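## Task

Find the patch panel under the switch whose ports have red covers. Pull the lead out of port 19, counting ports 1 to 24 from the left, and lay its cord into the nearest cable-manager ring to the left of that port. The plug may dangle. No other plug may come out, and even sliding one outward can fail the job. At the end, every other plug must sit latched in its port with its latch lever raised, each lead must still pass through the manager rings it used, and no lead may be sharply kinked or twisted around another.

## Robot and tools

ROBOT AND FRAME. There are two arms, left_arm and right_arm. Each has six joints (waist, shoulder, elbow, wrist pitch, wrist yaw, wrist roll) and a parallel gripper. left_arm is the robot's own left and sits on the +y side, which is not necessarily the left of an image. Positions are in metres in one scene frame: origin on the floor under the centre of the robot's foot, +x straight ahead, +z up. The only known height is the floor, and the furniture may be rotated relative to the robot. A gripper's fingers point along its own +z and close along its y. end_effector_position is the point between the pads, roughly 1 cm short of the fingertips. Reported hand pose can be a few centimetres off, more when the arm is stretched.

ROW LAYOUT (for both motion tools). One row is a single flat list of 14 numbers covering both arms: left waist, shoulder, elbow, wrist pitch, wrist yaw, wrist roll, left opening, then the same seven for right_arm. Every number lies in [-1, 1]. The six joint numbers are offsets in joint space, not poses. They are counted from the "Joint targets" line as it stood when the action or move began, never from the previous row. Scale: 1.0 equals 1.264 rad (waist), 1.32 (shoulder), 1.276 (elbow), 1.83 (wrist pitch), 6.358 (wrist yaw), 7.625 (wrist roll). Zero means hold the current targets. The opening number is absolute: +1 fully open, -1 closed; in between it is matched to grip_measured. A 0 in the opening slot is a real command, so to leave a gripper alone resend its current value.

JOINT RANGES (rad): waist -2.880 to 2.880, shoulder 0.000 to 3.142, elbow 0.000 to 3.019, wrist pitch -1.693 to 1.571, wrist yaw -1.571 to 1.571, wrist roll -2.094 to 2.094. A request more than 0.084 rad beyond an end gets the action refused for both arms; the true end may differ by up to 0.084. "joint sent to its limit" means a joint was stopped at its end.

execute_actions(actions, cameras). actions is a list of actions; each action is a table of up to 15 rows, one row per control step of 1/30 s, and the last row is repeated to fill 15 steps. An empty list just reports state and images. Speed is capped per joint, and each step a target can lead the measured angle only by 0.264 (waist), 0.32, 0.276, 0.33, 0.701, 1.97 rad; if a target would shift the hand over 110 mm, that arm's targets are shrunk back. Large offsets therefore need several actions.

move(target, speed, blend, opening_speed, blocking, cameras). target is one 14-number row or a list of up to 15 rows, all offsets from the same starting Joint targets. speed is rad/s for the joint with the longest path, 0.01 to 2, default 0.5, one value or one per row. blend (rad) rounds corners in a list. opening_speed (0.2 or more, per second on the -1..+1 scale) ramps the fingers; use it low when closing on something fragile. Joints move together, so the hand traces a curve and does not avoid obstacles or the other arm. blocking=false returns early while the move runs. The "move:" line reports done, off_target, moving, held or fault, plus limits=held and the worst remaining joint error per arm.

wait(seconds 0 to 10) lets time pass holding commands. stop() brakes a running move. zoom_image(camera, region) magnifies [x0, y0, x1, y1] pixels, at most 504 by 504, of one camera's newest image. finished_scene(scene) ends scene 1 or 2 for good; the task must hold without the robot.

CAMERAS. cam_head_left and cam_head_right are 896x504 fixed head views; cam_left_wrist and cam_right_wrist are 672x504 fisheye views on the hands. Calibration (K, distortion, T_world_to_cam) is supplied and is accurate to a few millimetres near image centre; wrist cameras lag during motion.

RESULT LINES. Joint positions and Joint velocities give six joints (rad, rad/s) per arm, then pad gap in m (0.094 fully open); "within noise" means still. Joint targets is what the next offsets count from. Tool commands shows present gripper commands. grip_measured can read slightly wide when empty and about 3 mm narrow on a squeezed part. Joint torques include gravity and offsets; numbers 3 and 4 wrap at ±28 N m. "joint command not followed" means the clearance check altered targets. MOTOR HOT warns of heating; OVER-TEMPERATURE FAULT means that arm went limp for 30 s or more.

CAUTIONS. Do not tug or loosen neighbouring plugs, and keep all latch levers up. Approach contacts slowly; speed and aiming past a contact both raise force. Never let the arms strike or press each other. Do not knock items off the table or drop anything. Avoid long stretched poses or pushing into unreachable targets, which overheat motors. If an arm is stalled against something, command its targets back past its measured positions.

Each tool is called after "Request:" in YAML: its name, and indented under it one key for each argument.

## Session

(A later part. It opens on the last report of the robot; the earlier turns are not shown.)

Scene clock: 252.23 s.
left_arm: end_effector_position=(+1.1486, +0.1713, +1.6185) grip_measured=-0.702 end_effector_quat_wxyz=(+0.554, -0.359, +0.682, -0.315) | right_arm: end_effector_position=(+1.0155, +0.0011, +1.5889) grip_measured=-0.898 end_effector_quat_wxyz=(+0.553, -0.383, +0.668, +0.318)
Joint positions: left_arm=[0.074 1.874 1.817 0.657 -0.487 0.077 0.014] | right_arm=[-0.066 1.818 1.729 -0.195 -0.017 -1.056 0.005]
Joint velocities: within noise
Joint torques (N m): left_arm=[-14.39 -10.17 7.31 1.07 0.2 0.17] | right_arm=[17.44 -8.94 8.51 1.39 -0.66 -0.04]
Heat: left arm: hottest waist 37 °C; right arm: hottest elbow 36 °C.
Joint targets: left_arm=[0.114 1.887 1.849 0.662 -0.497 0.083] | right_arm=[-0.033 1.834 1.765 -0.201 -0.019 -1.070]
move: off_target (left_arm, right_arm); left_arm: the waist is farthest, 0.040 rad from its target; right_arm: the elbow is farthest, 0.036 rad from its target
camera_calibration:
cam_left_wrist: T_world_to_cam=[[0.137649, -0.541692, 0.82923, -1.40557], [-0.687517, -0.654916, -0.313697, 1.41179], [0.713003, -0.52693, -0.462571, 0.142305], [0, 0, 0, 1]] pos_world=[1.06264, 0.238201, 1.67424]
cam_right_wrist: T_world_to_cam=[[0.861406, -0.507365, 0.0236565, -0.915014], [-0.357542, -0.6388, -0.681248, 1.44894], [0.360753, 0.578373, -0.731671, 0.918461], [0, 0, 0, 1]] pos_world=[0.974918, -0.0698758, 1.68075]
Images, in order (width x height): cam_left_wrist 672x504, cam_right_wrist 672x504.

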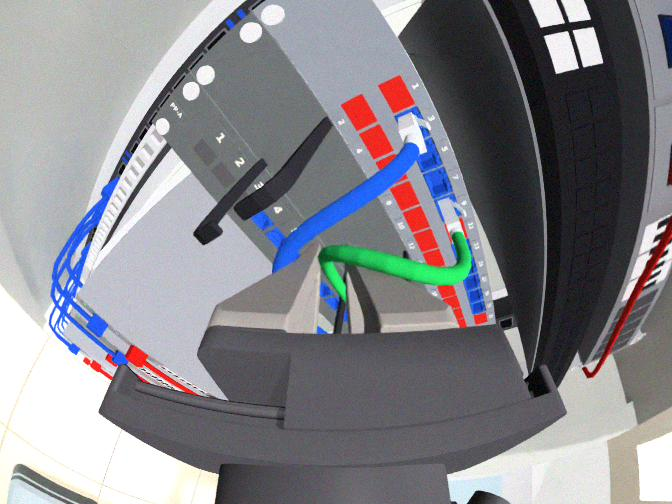

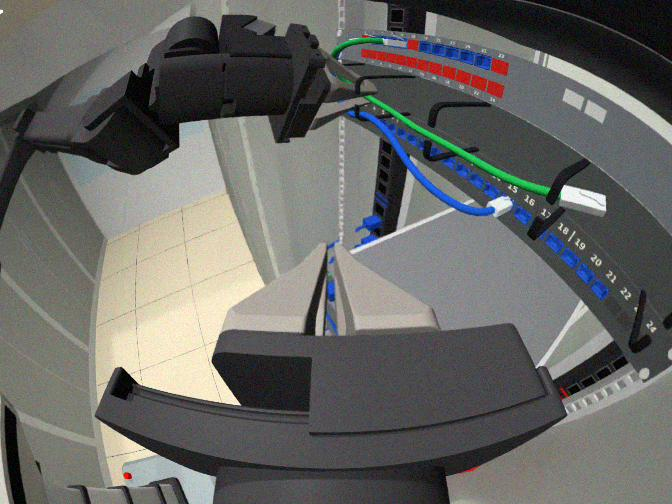

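Request:
move:
  target:
    - [-0.0633, -0.0341, -0.0212, 0, 0, 0, -0.45, 0, 0, 0, 0, 0, 0, -0.9]
    - [-0.1068, -0.1303, -0.2955, 0.1295, -0.005, 0, -0.45, 0, 0, 0, 0, 0, 0, -0.9]
  speed: [0.1, 0.25]
  opening_speed: 0.25
  cameras: ["cam_right_wrist","cam_left_wrist"]

Request:
zoom_image:
  camera: "cam_right_wrist"
  region: [320, 30, 420, 130]

Request:
zoom_image:
  camera: "cam_left_wrist"
  region: [250, 60, 450, 260]

Scene clock: 256.80 s.
left_arm: end_effector_position=(+1.0578, +0.1697, +1.6258) grip_measured=-0.452 end_effector_quat_wxyz=(+0.551, -0.369, +0.672, -0.329) | right_arm: end_effector_position=(+1.0155, +0.0011, +1.5889) grip_measured=-0.898 end_effector_quat_wxyz=(+0.553, -0.383, +0.668, +0.318)
Joint positions: left_arm=[0.013 1.734 1.47 0.886 -0.527 0.079 0.026] | right_arm=[-0.066 1.818 1.729 -0.195 -0.017 -1.056 0.005]
Joint velocities: within noise
Joint torques (N m): left_arm=[-18.32 -10.46 4.59 1.36 0.55 0.16] | right_arm=[17.32 -9.05 8.44 1.28 -0.63 -0.05]
Heat: left arm: hottest waist 38 °C; right arm: hottest elbow 36 °C.
Joint targets: left_arm=[-0.021 1.715 1.472 0.899 -0.528 0.083] | right_arm=[-0.033 1.834 1.765 -0.201 -0.019 -1.070]
move: off_target (right_arm); right_arm: the elbow is farthest, 0.036 rad from its target
camera_calibration:
cam_left_wrist: T_world_to_cam=[[0.132446, -0.508298, 0.850935, -1.43546], [-0.68176, -0.669885, -0.294036, 1.31506], [0.719487, -0.54119, -0.435261, 0.160699], [0, 0, 0, 1]] pos_world=[0.971056, 0.238268, 1.6781]
cam_right_wrist: T_world_to_cam=[[0.861406, -0.507365, 0.0236565, -0.915014], [-0.357542, -0.6388, -0.681248, 1.44894], [0.360753, 0.578373, -0.731671, 0.918461], [0, 0, 0, 1]] pos_world=[0.974918, -0.0698758, 1.68075]
Images, in order (width x height): cam_left_wrist 672x504, cam_right_wrist 672x504.

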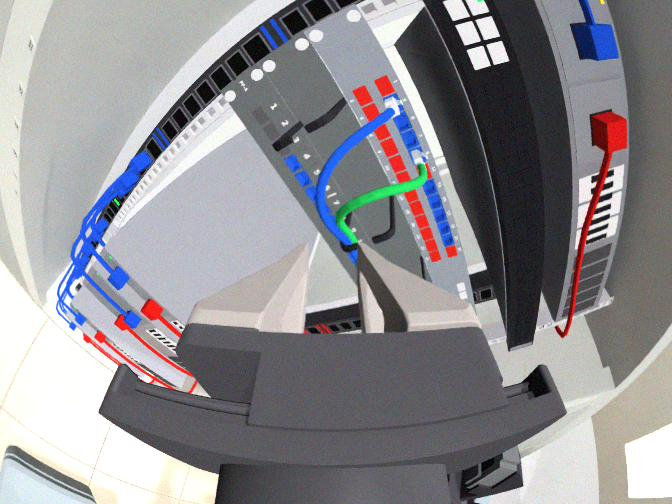

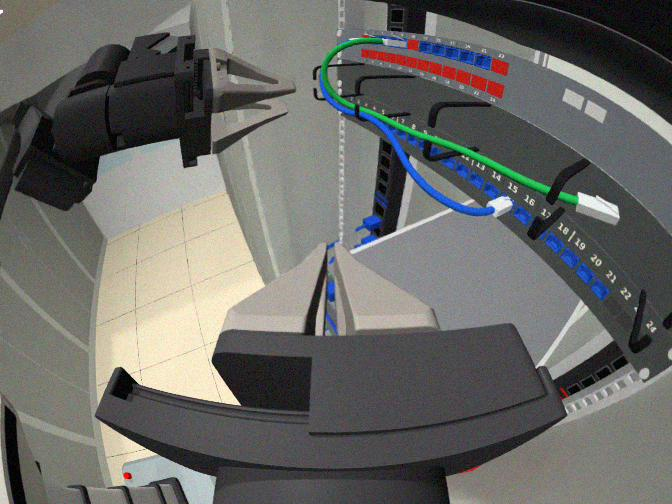

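Scaled by 5.040 from the camera's 672x504 image, which has a finer 960x720 frame.

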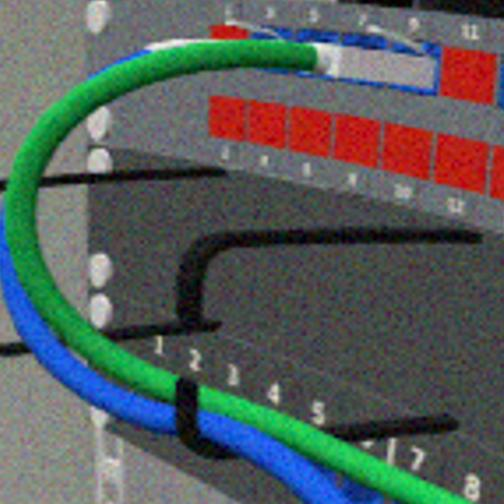

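Scaled by 2.520 from the camera's 672x504 image, which has a finer 960x720 frame.

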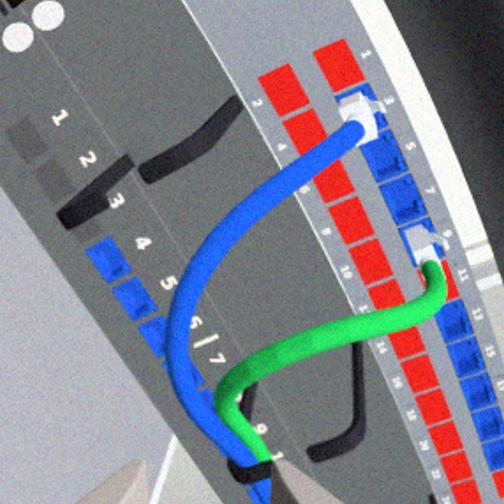

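Request:
zoom_image:
  camera: "cam_right_wrist"
  region: [410, 90, 500, 180]

Request:
zoom_image:
  camera: "cam_right_wrist"
  region: [510, 140, 630, 250]

Scaled by 5.600 from the camera's 672x504 image, which has a finer 960x720 frame.

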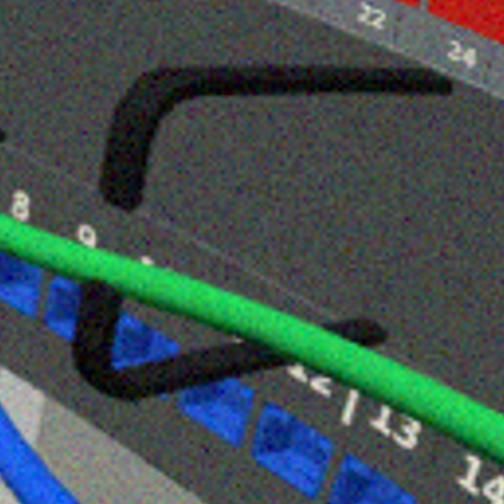

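Scaled by 4.200 from the camera's 672x504 image, which has a finer 960x720 frame.

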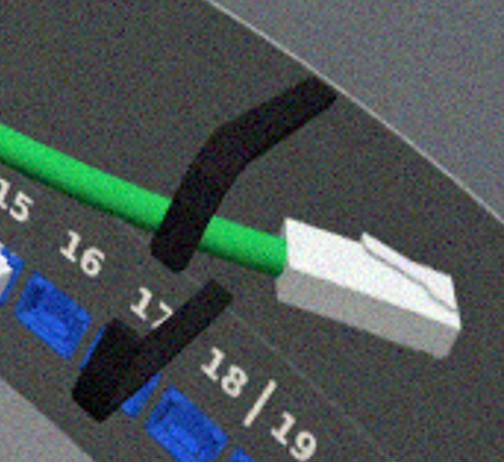

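Request:
move:
  target: [0, -0.04, -0.08, 0.03, 0, 0, -0.45, -0.0775, -0.1826, -0.4208, 0.6087, 0.0355, 0, -0.9]
  speed: 0.5
  cameras: ["cam_right_wrist","cam_left_wrist"]

Request:
zoom_image:
  camera: "cam_right_wrist"
  region: [130, 120, 330, 210]

Request:
zoom_image:
  camera: "cam_right_wrist"
  region: [130, 140, 190, 190]

Request:
zoom_image:
  camera: "cam_right_wrist"
  region: [190, 130, 260, 190]

Scene clock: 260.97 s.
left_arm: end_effector_position=(+1.0341, +0.1825, +1.6210) grip_measured=-0.452 end_effector_quat_wxyz=(+0.552, -0.372, +0.670, -0.329) | right_arm: end_effector_position=(+1.0125, -0.1783, +1.5957) grip_measured=-0.898 end_effector_quat_wxyz=(+0.703, -0.079, +0.702, +0.076)
Joint positions: left_arm=[0.013 1.681 1.37 0.941 -0.527 0.079 0.026] | right_arm=[-0.107 1.61 1.229 0.9 0.205 -1.056 0.005]
Joint velocities: within noise
Joint torques (N m): left_arm=[-17.49 -9.88 4.4 1.29 0.57 0.16] | right_arm=[9.29 -8.94 4.72 2 -0.51 -0.09]
Heat: left arm: hottest waist 38 °C; right arm: hottest elbow 36 °C.
Joint targets: left_arm=[-0.021 1.662 1.370 0.954 -0.528 0.083] | right_arm=[-0.131 1.593 1.228 0.912 0.207 -1.070]
move: done
camera_calibration:
cam_left_wrist: T_world_to_cam=[[0.133342, -0.505186, 0.852647, -1.42598], [-0.67682, -0.674884, -0.294017, 1.30187], [0.723971, -0.537884, -0.43191, 0.171895], [0, 0, 0, 1]] pos_world=[0.946831, 0.250689, 1.67287]
cam_right_wrist: T_world_to_cam=[[0.208725, -0.977554, 0.0286728, -0.43461], [-0.574054, -0.146202, -0.80566, 1.84347], [0.791768, 0.151702, -0.591685, 0.292425], [0, 0, 0, 1]] pos_world=[0.917432, -0.199697, 1.67069]
Images, in order (width x height): cam_left_wrist 672x504, cam_right_wrist 672x504.

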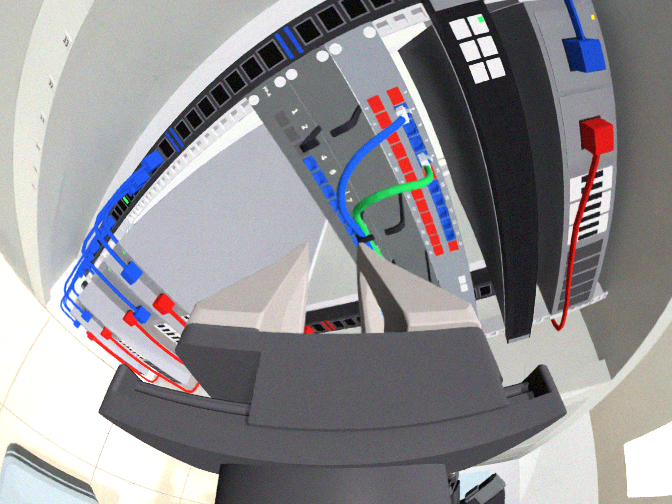

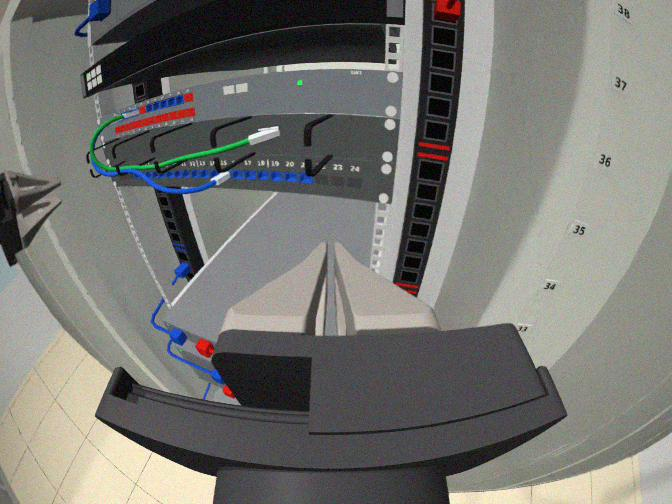

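Scaled by 2.520 from the camera's 672x504 image, which has a finer 960x720 frame.

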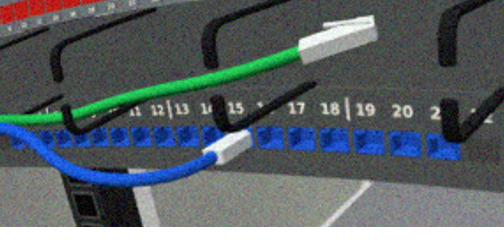

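Scaled by 8.400 from the camera's 672x504 image, which has a finer 960x720 frame.

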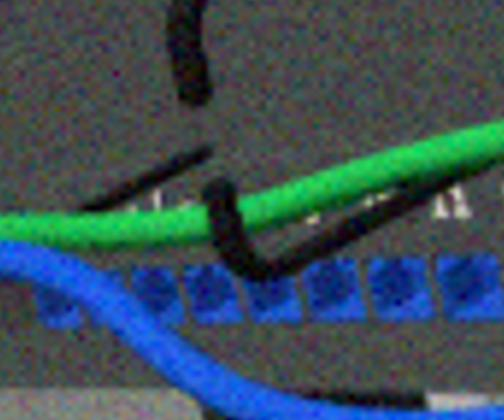

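Scaled by 7.200 from the camera's 672x504 image, which has a finer 960x720 frame.

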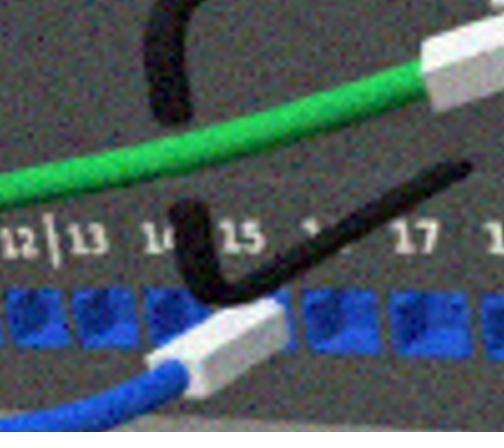

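Request:
move:
  target: [0, 0, 0, 0, 0, 0, -0.45, -0.0791, 0.0, 0.3237, -0.6503, -0.0854, -0.006, -0.9]
  speed: 0.5
  cameras: ["cam_right_wrist","cam_head_left"]

Request:
zoom_image:
  camera: "cam_right_wrist"
  region: [220, 60, 440, 260]

Scene clock: 265.53 s.
left_arm: end_effector_position=(+1.0341, +0.1825, +1.6210) grip_measured=-0.452 end_effector_quat_wxyz=(+0.552, -0.372, +0.670, -0.329) | right_arm: end_effector_position=(+1.0136, -0.1135, +1.5879) grip_measured=-0.898 end_effector_quat_wxyz=(+0.596, -0.376, +0.605, +0.370)
Joint positions: left_arm=[0.013 1.681 1.37 0.941 -0.527 0.079 0.026] | right_arm=[-0.206 1.608 1.608 -0.27 -0.334 -1.101 0.005]
Joint velocities: within noise
Joint torques (N m): left_arm=[-17.55 -9.88 4.4 1.29 0.57 0.16] | right_arm=[9.99 -11.63 8.2 1.35 -0.67 -0.05]
Heat: left arm: hottest waist 38 °C; right arm: hottest elbow 37 °C.
Joint targets: left_arm=[-0.021 1.662 1.370 0.954 -0.528 0.083] | right_arm=[-0.231 1.593 1.641 -0.278 -0.336 -1.116]
move: done
camera_calibration:
cam_right_wrist: T_world_to_cam=[[0.892502, -0.450304, 0.0258108, -0.999974], [-0.254292, -0.549621, -0.795772, 1.46171], [0.372525, 0.703665, -0.605047, 0.785963], [0, 0, 0, 1]] pos_world=[0.971391, -0.199958, 1.66454]
Images, in order (width x height): cam_head_left 896x504, cam_right_wrist 672x504.

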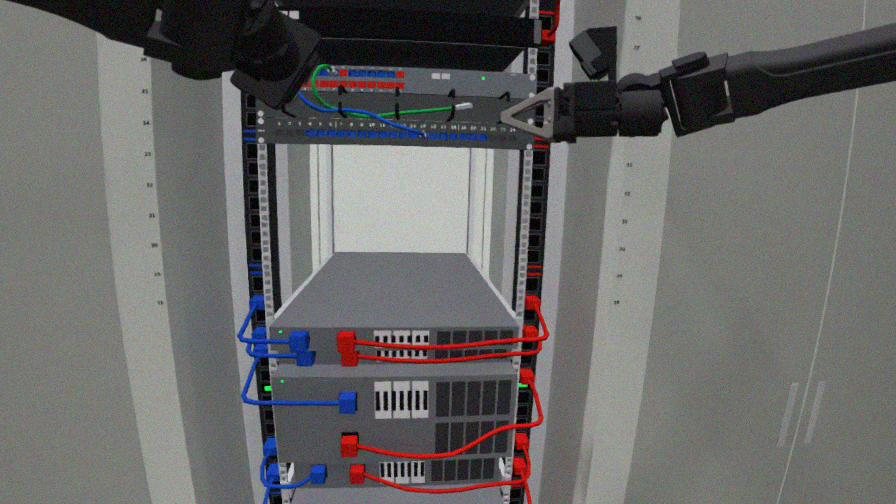

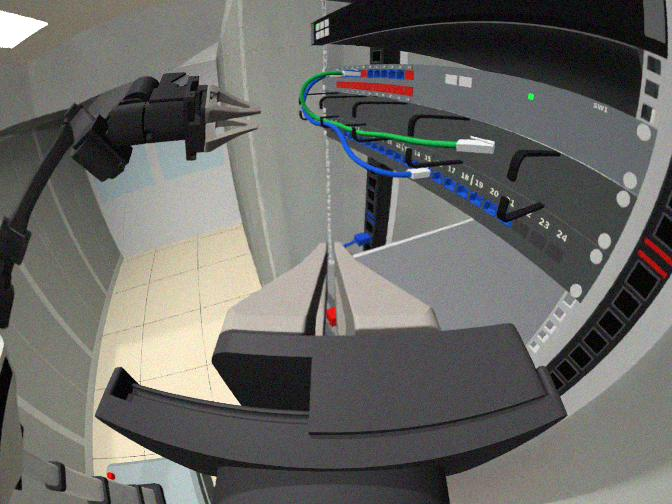

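Scaled by 2.291 from the camera's 672x504 image, which has a finer 960x720 frame.

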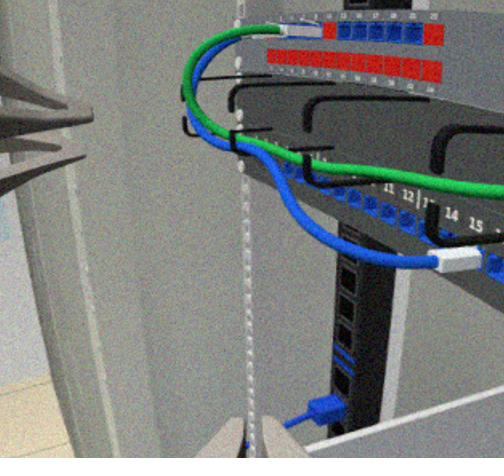

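Request:
zoom_image:
  camera: "cam_right_wrist"
  region: [390, 95, 500, 185]

Request:
zoom_image:
  camera: "cam_right_wrist"
  region: [310, 90, 400, 160]

Request:
zoom_image:
  camera: "cam_head_left"
  region: [260, 50, 560, 160]

Scaled by 4.582 from the camera's 672x504 image, which has a finer 960x720 frame.

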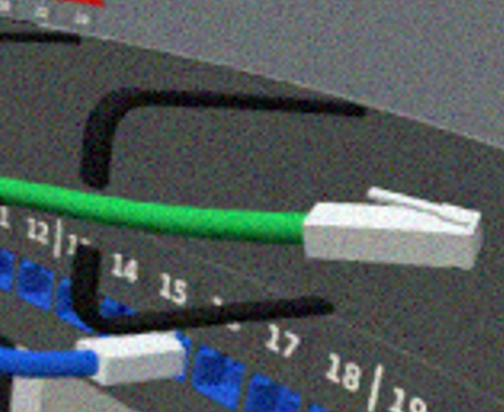

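Scaled by 5.600 from the camera's 672x504 image, which has a finer 960x720 frame.

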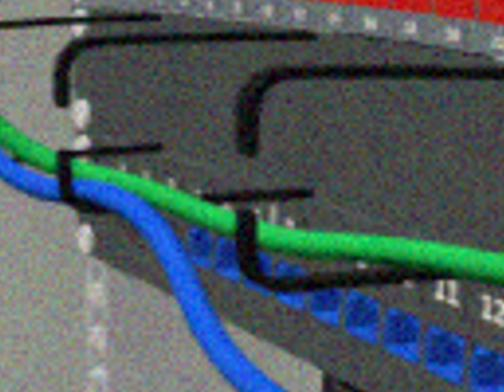

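Scaled by 1.680 from the camera's 896x504 image, which has a finer 1280x720 frame.

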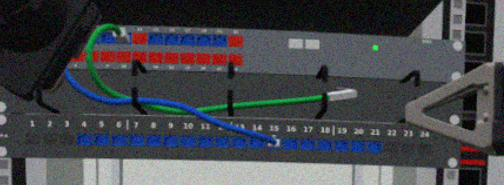

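Request:
wait:
  seconds: 1
  cameras: ["cam_left_wrist", "cam_head_left"]

Request:
zoom_image:
  camera: "cam_left_wrist"
  region: [300, 80, 460, 260]

Request:
zoom_image:
  camera: "cam_head_left"
  region: [290, 55, 390, 130]

Scene clock: 267.60 s.
left_arm: end_effector_position=(+1.0341, +0.1825, +1.6210) grip_measured=-0.452 end_effector_quat_wxyz=(+0.552, -0.372, +0.670, -0.329) | right_arm: end_effector_position=(+1.0134, -0.1134, +1.5879) grip_measured=-0.898 end_effector_quat_wxyz=(+0.596, -0.377, +0.605, +0.370)
Joint positions: left_arm=[0.013 1.681 1.37 0.941 -0.527 0.079 0.026] | right_arm=[-0.206 1.608 1.608 -0.271 -0.334 -1.102 0.005]
Joint velocities: within noise
Joint torques (N m): left_arm=[-17.49 -9.88 4.4 1.28 0.57 0.16] | right_arm=[10.34 -12.1 8.16 1.35 -0.64 -0.04]
Heat: left arm: hottest waist 38 °C; right arm: hottest elbow 37 °C.
Joint targets: left_arm=[-0.021 1.662 1.370 0.954 -0.528 0.083] | right_arm=[-0.231 1.593 1.641 -0.278 -0.337 -1.116]
Tool commands: left_gripper/opening=-0.45 right_gripper/opening=-0.9
wait: 1.00 s; at rest from the start
camera_calibration:
cam_left_wrist: T_world_to_cam=[[0.133342, -0.505186, 0.852647, -1.42598], [-0.67682, -0.674884, -0.294017, 1.30187], [0.723971, -0.537884, -0.43191, 0.171895], [0, 0, 0, 1]] pos_world=[0.946831, 0.250689, 1.67287]
Images, in order (width x height): cam_head_left 896x504, cam_left_wrist 672x504.

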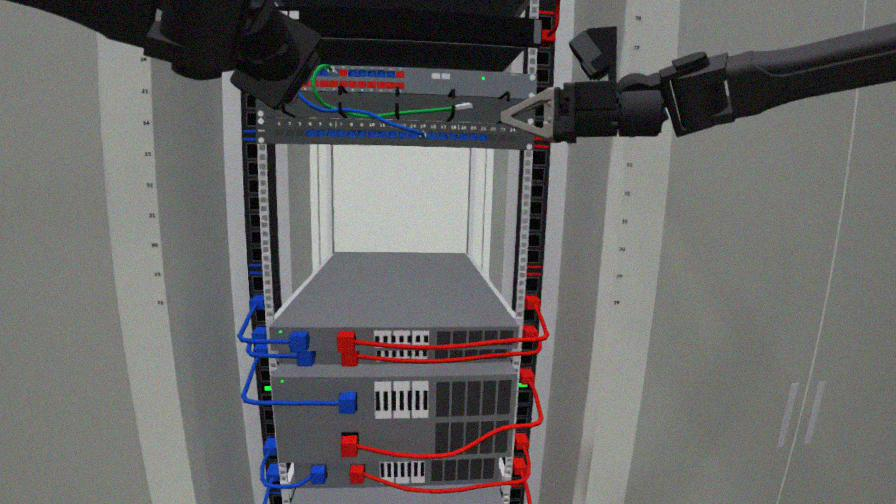

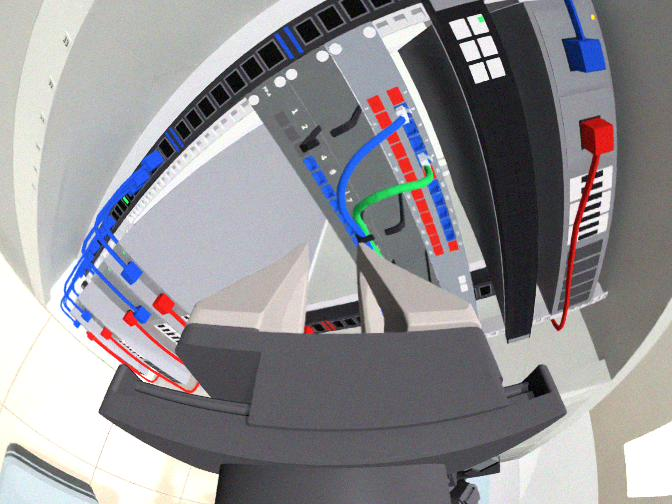

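Scaled by 2.800 from the camera's 672x504 image, which has a finer 960x720 frame.

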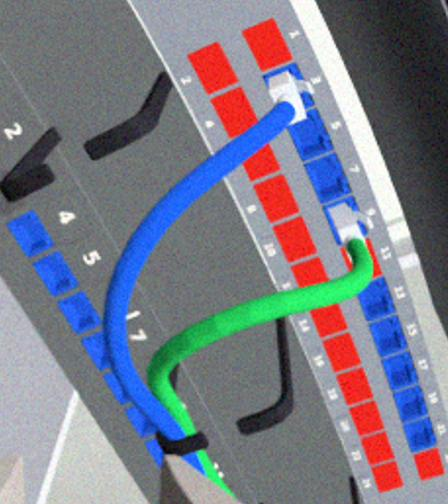

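Scaled by 5.040 from the camera's 896x504 image, which has a finer 1280x720 frame.

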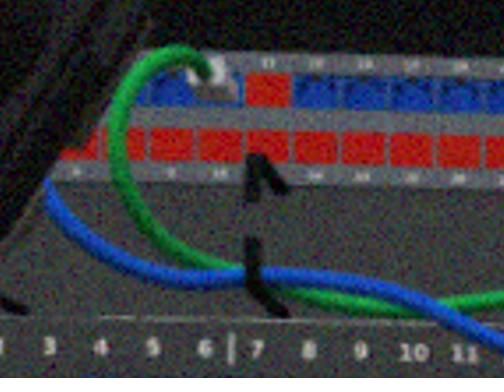

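Request:
zoom_image:
  camera: "cam_head_left"
  region: [420, 70, 500, 130]

Request:
zoom_image:
  camera: "cam_right_wrist"
  region: [390, 95, 500, 185]

Scaled by 6.300 from the camera's 896x504 image, which has a finer 1280x720 frame.

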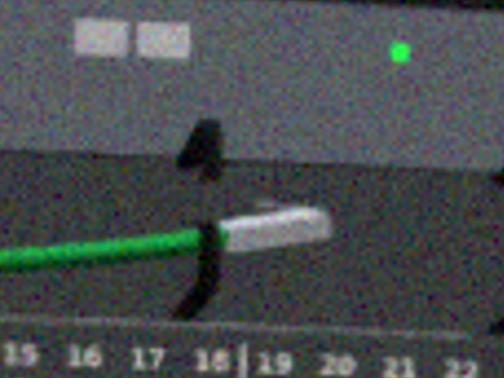

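This scene's latest camera images include none from cam_right_wrist. They are from: cam_head_left, cam_left_wrist. cam_right_wrist's image comes with the result of a call that names it in "cameras".

Request:
move:
  target: [0, 0, 0, 0, 0, 0, -0.45, 0.2302, 0.247, -0.087, 0.7448, 0.1349, 0.2026, -0.3]
  speed: 0.7
  cameras: ["cam_right_wrist","cam_left_wrist"]

Request:
zoom_image:
  camera: "cam_right_wrist"
  region: [180, 80, 460, 280]

Scene clock: 273.93 s.
left_arm: end_effector_position=(+1.0341, +0.1825, +1.6210) grip_measured=-0.452 end_effector_quat_wxyz=(+0.552, -0.372, +0.670, -0.329) | right_arm: end_effector_position=(+1.0375, -0.0942, +1.6241) grip_measured=-0.302 end_effector_quat_wxyz=(+0.463, +0.531, +0.526, +0.476)
Joint positions: left_arm=[0.013 1.681 1.37 0.941 -0.527 0.079 0.026] | right_arm=[0.032 1.909 1.528 1.074 0.52 0.413 0.033]
Joint velocities: within noise
Joint torques (N m): left_arm=[-17.49 -9.88 4.4 1.28 0.56 0.16] | right_arm=[16.79 -8.12 5.08 1.62 -0.55 0.11]
Heat: left arm: hottest waist 38 °C; right arm: hottest elbow 37 °C.
Joint targets: left_arm=[-0.021 1.662 1.370 0.954 -0.528 0.083] | right_arm=[0.060 1.919 1.530 1.085 0.521 0.429]
move: done
camera_calibration:
cam_left_wrist: T_world_to_cam=[[0.133342, -0.505186, 0.852647, -1.42598], [-0.67682, -0.674884, -0.294017, 1.30187], [0.723971, -0.537884, -0.43191, 0.171895], [0, 0, 0, 1]] pos_world=[0.946831, 0.250689, 1.67287]
cam_right_wrist: T_world_to_cam=[[-0.126439, -0.00689875, -0.99195, 1.73829], [-0.596138, 0.799787, 0.0704244, 0.582191], [0.792863, 0.600244, -0.105237, -0.472202], [0, 0, 0, 1]] pos_world=[0.941245, -0.1702, 1.6336]
Images, in order (width x height): cam_left_wrist 672x504, cam_right_wrist 672x504.

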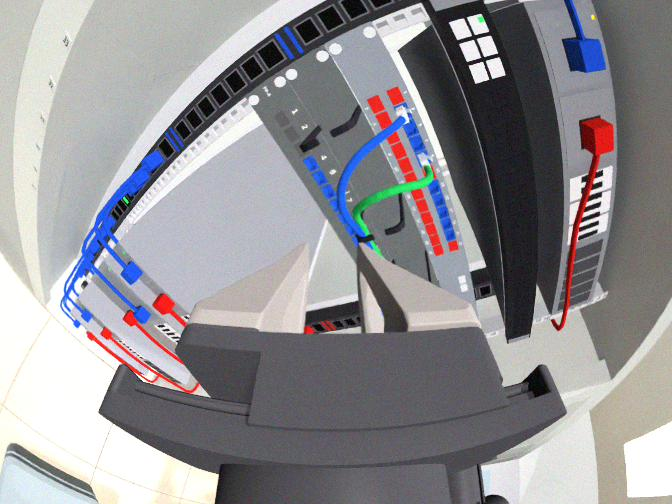

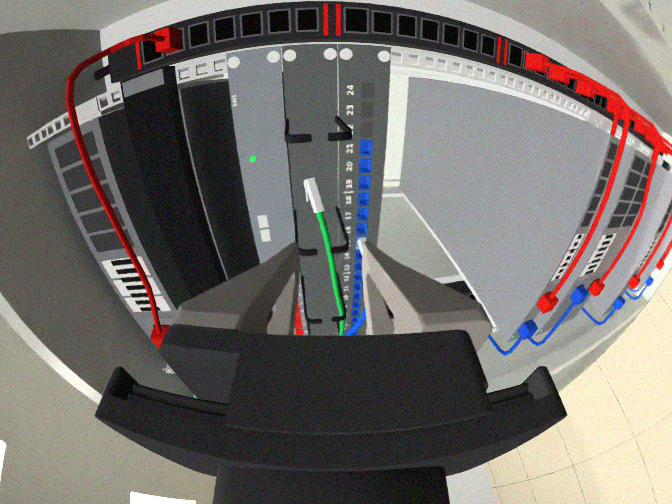

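Scaled by 1.800 from the camera's 672x504 image, which has a finer 960x720 frame.

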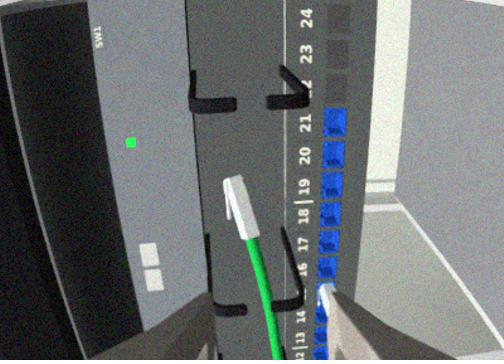

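Request:
zoom_image:
  camera: "cam_right_wrist"
  region: [285, 160, 365, 270]

Scaled by 4.582 from the camera's 672x504 image, which has a finer 960x720 frame.

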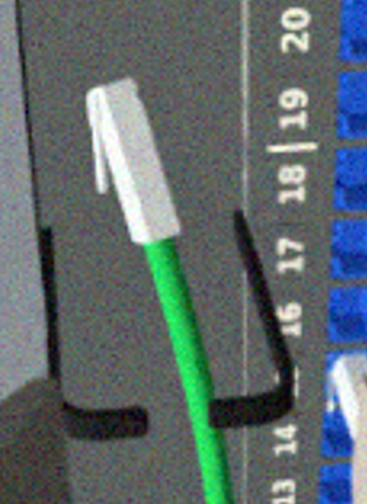

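Request:
move:
  target: [0, 0, 0, 0, 0, 0, -0.45, -0.0712, 0.1129, 0.2594, -0.0989, -0.0041, 0, -0.35]
  speed: 0.3
  cameras: ["cam_right_wrist","cam_left_wrist"]

Request:
zoom_image:
  camera: "cam_right_wrist"
  region: [240, 120, 420, 300]

Scene clock: 279.47 s.
left_arm: end_effector_position=(+1.0341, +0.1825, +1.6210) grip_measured=-0.452 end_effector_quat_wxyz=(+0.552, -0.372, +0.670, -0.329) | right_arm: end_effector_position=(+1.1076, -0.0743, +1.6170) grip_measured=-0.348 end_effector_quat_wxyz=(+0.470, +0.529, +0.530, +0.467)
Joint positions: left_arm=[0.013 1.681 1.37 0.941 -0.527 0.079 0.026] | right_arm=[-0.007 2.051 1.829 0.912 0.498 0.415 0.031]
Joint velocities: within noise
Joint torques (N m): left_arm=[-17.49 -9.88 4.41 1.29 0.57 0.16] | right_arm=[14.33 -9.47 7.66 0.88 -0.66 0.16]
Heat: left arm: hottest waist 38 °C; right arm: hottest elbow 37 °C.
Joint targets: left_arm=[-0.021 1.662 1.370 0.954 -0.528 0.083] | right_arm=[-0.030 2.068 1.861 0.905 0.495 0.429]
move: done
camera_calibration:
cam_left_wrist: T_world_to_cam=[[0.133342, -0.505186, 0.852647, -1.42598], [-0.67682, -0.674884, -0.294017, 1.30187], [0.723971, -0.537884, -0.43191, 0.171895], [0, 0, 0, 1]] pos_world=[0.946831, 0.250689, 1.67287]
cam_right_wrist: T_world_to_cam=[[-0.129741, -0.0286167, -0.991135, 1.74103], [-0.588849, 0.806451, 0.0537967, 0.627862], [0.797762, 0.590609, -0.12148, -0.520309], [0, 0, 0, 1]] pos_world=[1.01068, -0.149218, 1.62861]
Images, in order (width x height): cam_left_wrist 672x504, cam_right_wrist 672x504.

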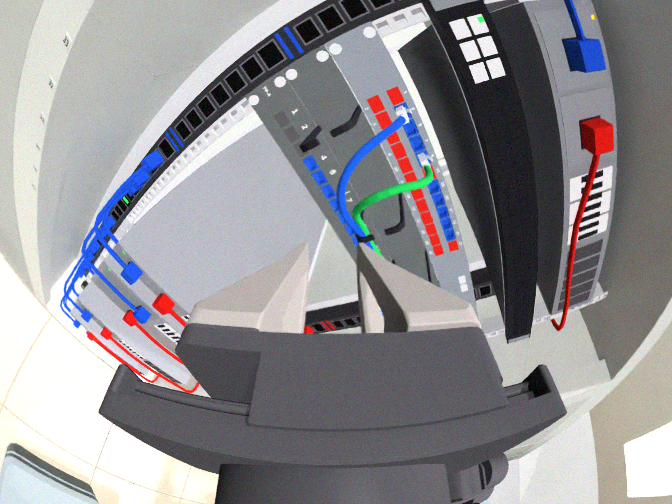

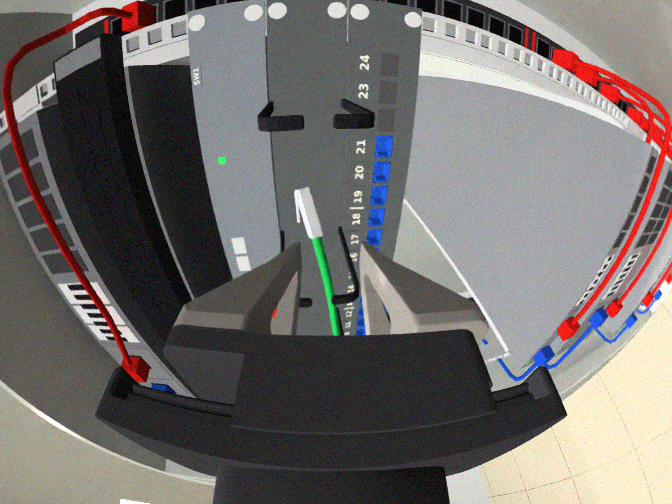

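Scaled by 2.800 from the camera's 672x504 image, which has a finer 960x720 frame.

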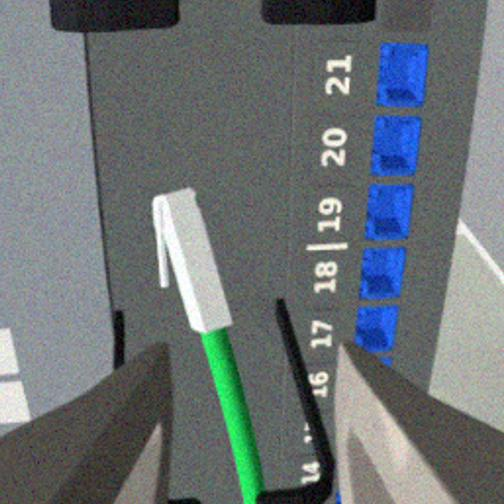

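Request:
move:
  target: [0, 0, 0, 0, 0, 0, -0.45, -0.0122, 0.0364, 0.1191, -0.0601, -0.0023, 0, -0.35]
  speed: 0.15
  cameras: ["cam_right_wrist"]

Request:
zoom_image:
  camera: "cam_right_wrist"
  region: [240, 150, 420, 330]

Scene clock: 281.67 s.
left_arm: end_effector_position=(+1.0341, +0.1825, +1.6210) grip_measured=-0.452 end_effector_quat_wxyz=(+0.552, -0.372, +0.670, -0.329) | right_arm: end_effector_position=(+1.1414, -0.0764, +1.6272) grip_measured=-0.348 end_effector_quat_wxyz=(+0.472, +0.524, +0.532, +0.468)
Joint positions: left_arm=[0.013 1.681 1.37 0.941 -0.527 0.079 0.026] | right_arm=[-0.015 2.097 1.98 0.802 0.483 0.415 0.031]
Joint velocities: within noise
Joint torques (N m): left_arm=[-17.49 -9.93 4.4 1.29 0.57 0.16] | right_arm=[15.03 -9.35 7.88 1.06 -0.69 0.12]
Heat: left arm: hottest waist 38 °C; right arm: hottest elbow 37 °C.
Joint targets: left_arm=[-0.021 1.662 1.370 0.954 -0.528 0.083] | right_arm=[-0.045 2.116 2.013 0.794 0.481 0.429]
move: done
camera_calibration:
cam_right_wrist: T_world_to_cam=[[-0.123321, -0.036048, -0.991712, 1.74851], [-0.594339, 0.80297, 0.0447198, 0.669659], [0.794703, 0.594928, -0.120448, -0.542775], [0, 0, 0, 1]] pos_world=[1.04498, -0.151774, 1.63869]
Images, in order (width x height): cam_right_wrist 672x504.

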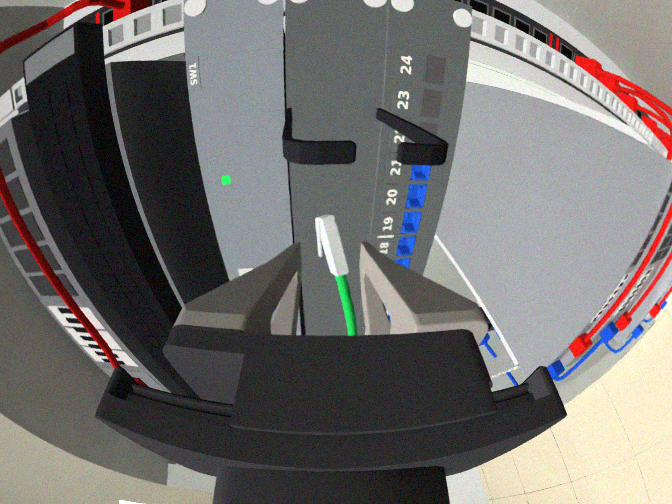

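Scaled by 2.800 from the camera's 672x504 image, which has a finer 960x720 frame.

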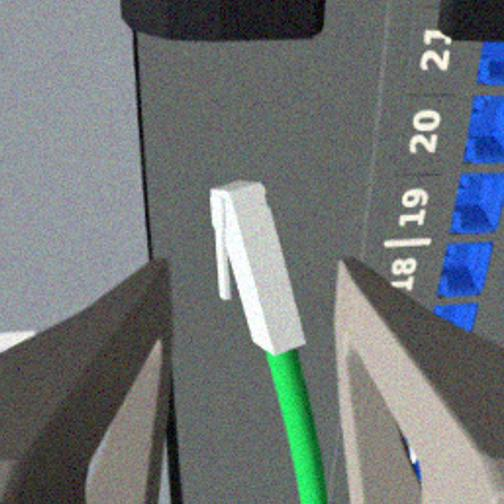

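Request:
move:
  target: [0, 0, 0, 0, 0, 0, -0.45, -0.0088, 0.0264, 0.0528, -0.0178, 0, 0, -0.35]
  speed: 0.12
  cameras: ["cam_right_wrist"]

Request:
zoom_image:
  camera: "cam_right_wrist"
  region: [240, 150, 420, 330]

Scene clock: 283.20 s.
left_arm: end_effector_position=(+1.0341, +0.1825, +1.6210) grip_measured=-0.452 end_effector_quat_wxyz=(+0.552, -0.372, +0.670, -0.329) | right_arm: end_effector_position=(+1.1567, -0.0827, +1.6258) grip_measured=-0.348 end_effector_quat_wxyz=(+0.477, +0.529, +0.528, +0.463)
Joint positions: left_arm=[0.013 1.681 1.37 0.941 -0.527 0.079 0.026] | right_arm=[-0.026 2.123 2.049 0.774 0.483 0.415 0.031]
Joint velocities: within noise
Joint torques (N m): left_arm=[-17.49 -9.88 4.4 1.28 0.57 0.16] | right_arm=[14.97 -9.17 7.94 0.96 -0.65 0.1]
Heat: left arm: hottest waist 38 °C; right arm: hottest elbow 37 °C.
Joint targets: left_arm=[-0.021 1.662 1.370 0.954 -0.528 0.083] | right_arm=[-0.056 2.151 2.080 0.762 0.481 0.429]
move: done
camera_calibration:
cam_right_wrist: T_world_to_cam=[[-0.124926, -0.0352272, -0.991541, 1.75037], [-0.579376, 0.813867, 0.0440815, 0.668547], [0.80543, 0.579982, -0.122083, -0.562307], [0, 0, 0, 1]] pos_world=[1.05891, -0.15632, 1.63745]
Images, in order (width x height): cam_right_wrist 672x504.

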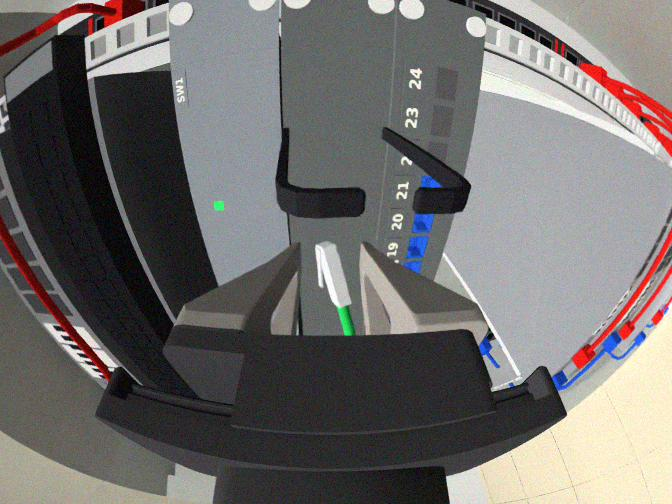

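Scaled by 2.800 from the camera's 672x504 image, which has a finer 960x720 frame.

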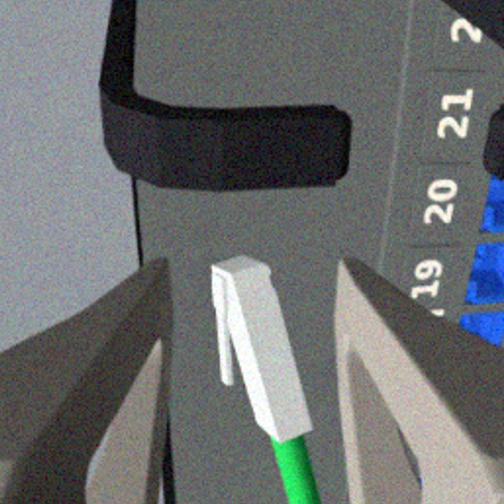

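Request:
move:
  target: [0, 0, 0, 0, 0, 0, -0.45, 0, 0, 0, 0, 0, 0, -0.9]
  opening_speed: 0.3
  cameras: ["cam_right_wrist","cam_left_wrist"]

Request:
zoom_image:
  camera: "cam_right_wrist"
  region: [240, 150, 420, 330]

Scene clock: 285.63 s.
left_arm: end_effector_position=(+1.0341, +0.1825, +1.6210) grip_measured=-0.452 end_effector_quat_wxyz=(+0.552, -0.372, +0.670, -0.329) | right_arm: end_effector_position=(+1.1591, -0.0854, +1.6248) grip_measured=-0.855 end_effector_quat_wxyz=(+0.476, +0.532, +0.524, +0.465)
Joint positions: left_arm=[0.013 1.681 1.37 0.941 -0.527 0.079 0.026] | right_arm=[-0.03 2.124 2.055 0.773 0.48 0.423 0.007]
Joint velocities: within noise
Joint torques (N m): left_arm=[-17.49 -9.88 4.4 1.29 0.56 0.16] | right_arm=[15.5 -9.58 7.39 0.91 -0.54 0.06]
Heat: left arm: hottest waist 38 °C; right arm: hottest elbow 37 °C.
Joint targets: left_arm=[-0.021 1.662 1.370 0.954 -0.528 0.083] | right_arm=[-0.056 2.151 2.080 0.762 0.481 0.429]
move: done
camera_calibration:
cam_left_wrist: T_world_to_cam=[[0.133342, -0.505186, 0.852647, -1.42598], [-0.67682, -0.674884, -0.294017, 1.30187], [0.723971, -0.537884, -0.43191, 0.171895], [0, 0, 0, 1]] pos_world=[0.946831, 0.250689, 1.67287]
cam_right_wrist: T_world_to_cam=[[-0.122694, -0.0265206, -0.99209, 1.74864], [-0.574888, 0.816748, 0.0492644, 0.658794], [0.808981, 0.576385, -0.115457, -0.577924], [0, 0, 0, 1]] pos_world=[1.06081, -0.158587, 1.63563]
Images, in order (width x height): cam_left_wrist 672x504, cam_right_wrist 672x504.

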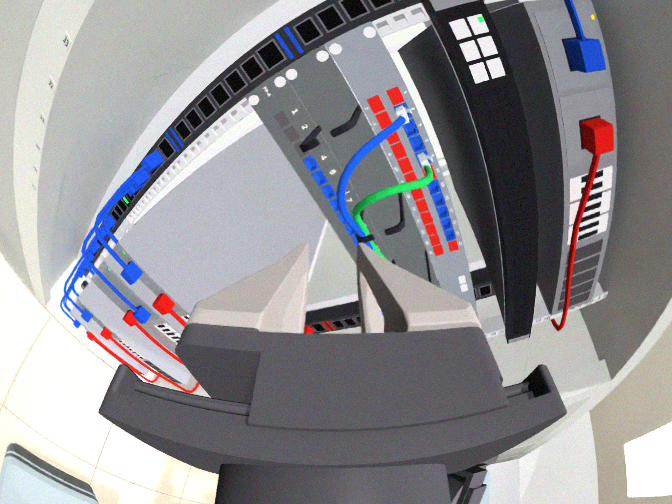

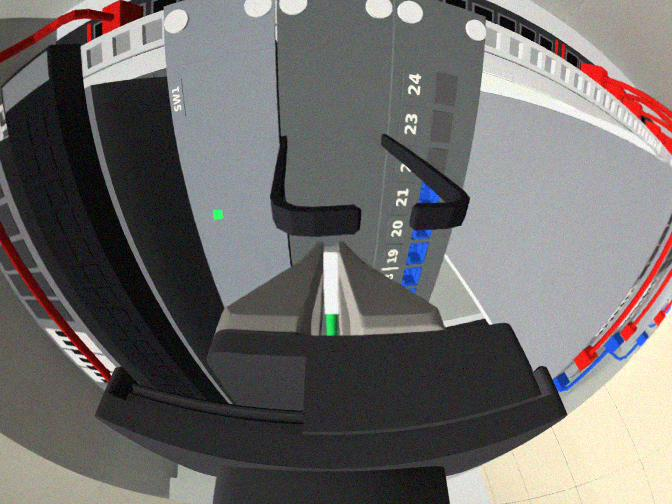

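Scaled by 2.800 from the camera's 672x504 image, which has a finer 960x720 frame.

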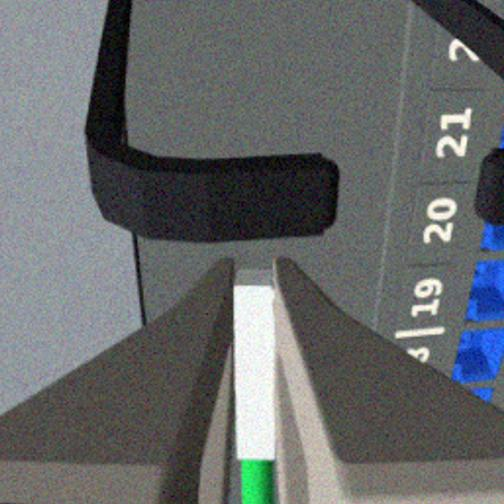

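Request:
move:
  target: [0, 0, 0, 0, 0, 0, -0.45, -0.0111, -0.0894, -0.1152, 0.0383, 0, 0, -0.9]
  speed: 0.12
  cameras: ["cam_right_wrist","cam_left_wrist"]

Request:
zoom_image:
  camera: "cam_right_wrist"
  region: [240, 150, 420, 330]

Request:
zoom_image:
  camera: "cam_left_wrist"
  region: [300, 80, 460, 260]

Scene clock: 288.17 s.
left_arm: end_effector_position=(+1.0341, +0.1825, +1.6210) grip_measured=-0.452 end_effector_quat_wxyz=(+0.552, -0.372, +0.670, -0.329) | right_arm: end_effector_position=(+1.1444, -0.1028, +1.6164) grip_measured=-0.857 end_effector_quat_wxyz=(+0.476, +0.532, +0.527, +0.460)
Joint positions: left_arm=[0.013 1.681 1.37 0.941 -0.527 0.079 0.026] | right_arm=[-0.041 2.055 1.934 0.819 0.48 0.424 0.007]
Joint velocities: within noise
Joint torques (N m): left_arm=[-17.49 -9.93 4.41 1.29 0.57 0.16] | right_arm=[14.21 -12.34 5.15 1.69 -0.58 0.03]
Heat: left arm: hottest waist 38 °C; right arm: hottest elbow 37 °C.
Joint targets: left_arm=[-0.021 1.662 1.370 0.954 -0.528 0.083] | right_arm=[-0.071 2.033 1.933 0.832 0.481 0.429]
move: done
camera_calibration:
cam_left_wrist: T_world_to_cam=[[0.133342, -0.505186, 0.852647, -1.42598], [-0.67682, -0.674884, -0.294017, 1.30187], [0.723971, -0.537884, -0.43191, 0.171895], [0, 0, 0, 1]] pos_world=[0.946831, 0.250689, 1.67287]
cam_right_wrist: T_world_to_cam=[[-0.131007, -0.0339243, -0.990801, 1.74475], [-0.573638, 0.81771, 0.0478502, 0.665932], [0.808565, 0.57463, -0.126586, -0.538726], [0, 0, 0, 1]] pos_world=[1.04617, -0.175782, 1.62864]
Images, in order (width x height): cam_left_wrist 672x504, cam_right_wrist 672x504.

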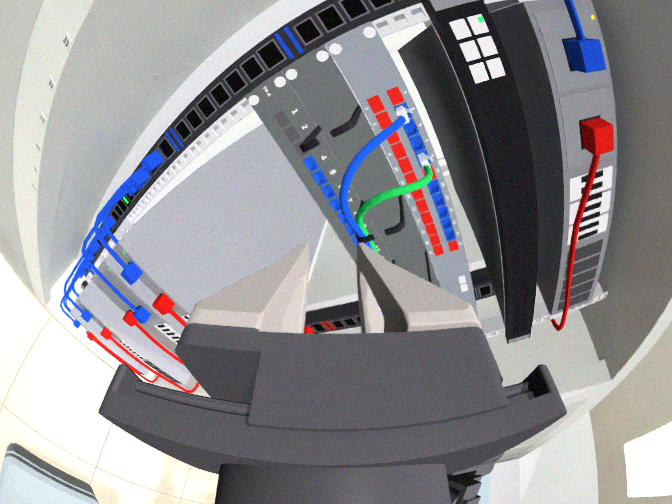

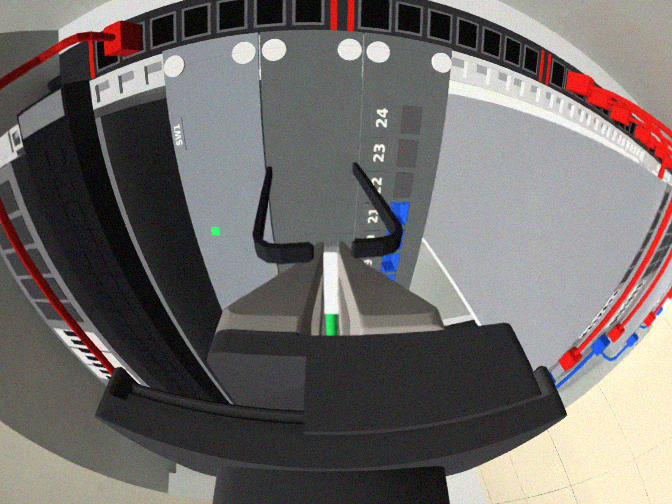

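Scaled by 2.800 from the camera's 672x504 image, which has a finer 960x720 frame.

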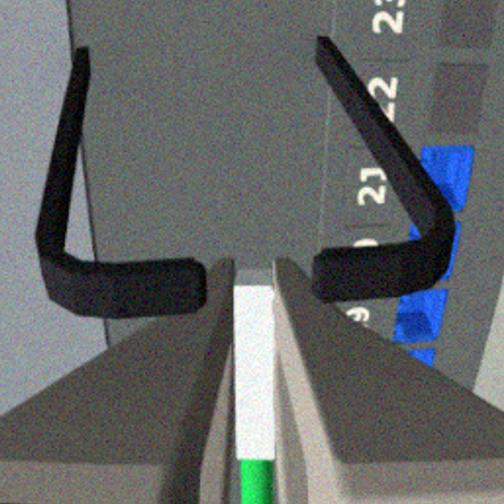

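Scaled by 2.800 from the camera's 672x504 image, which has a finer 960x720 frame.

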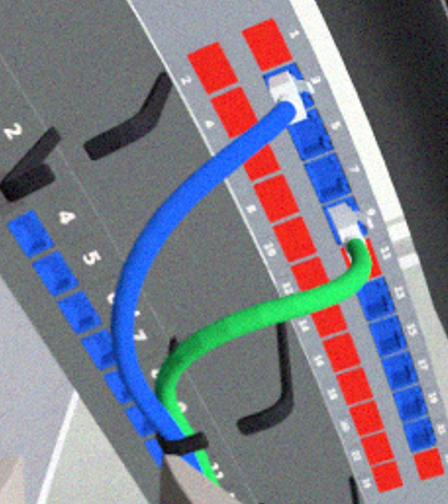

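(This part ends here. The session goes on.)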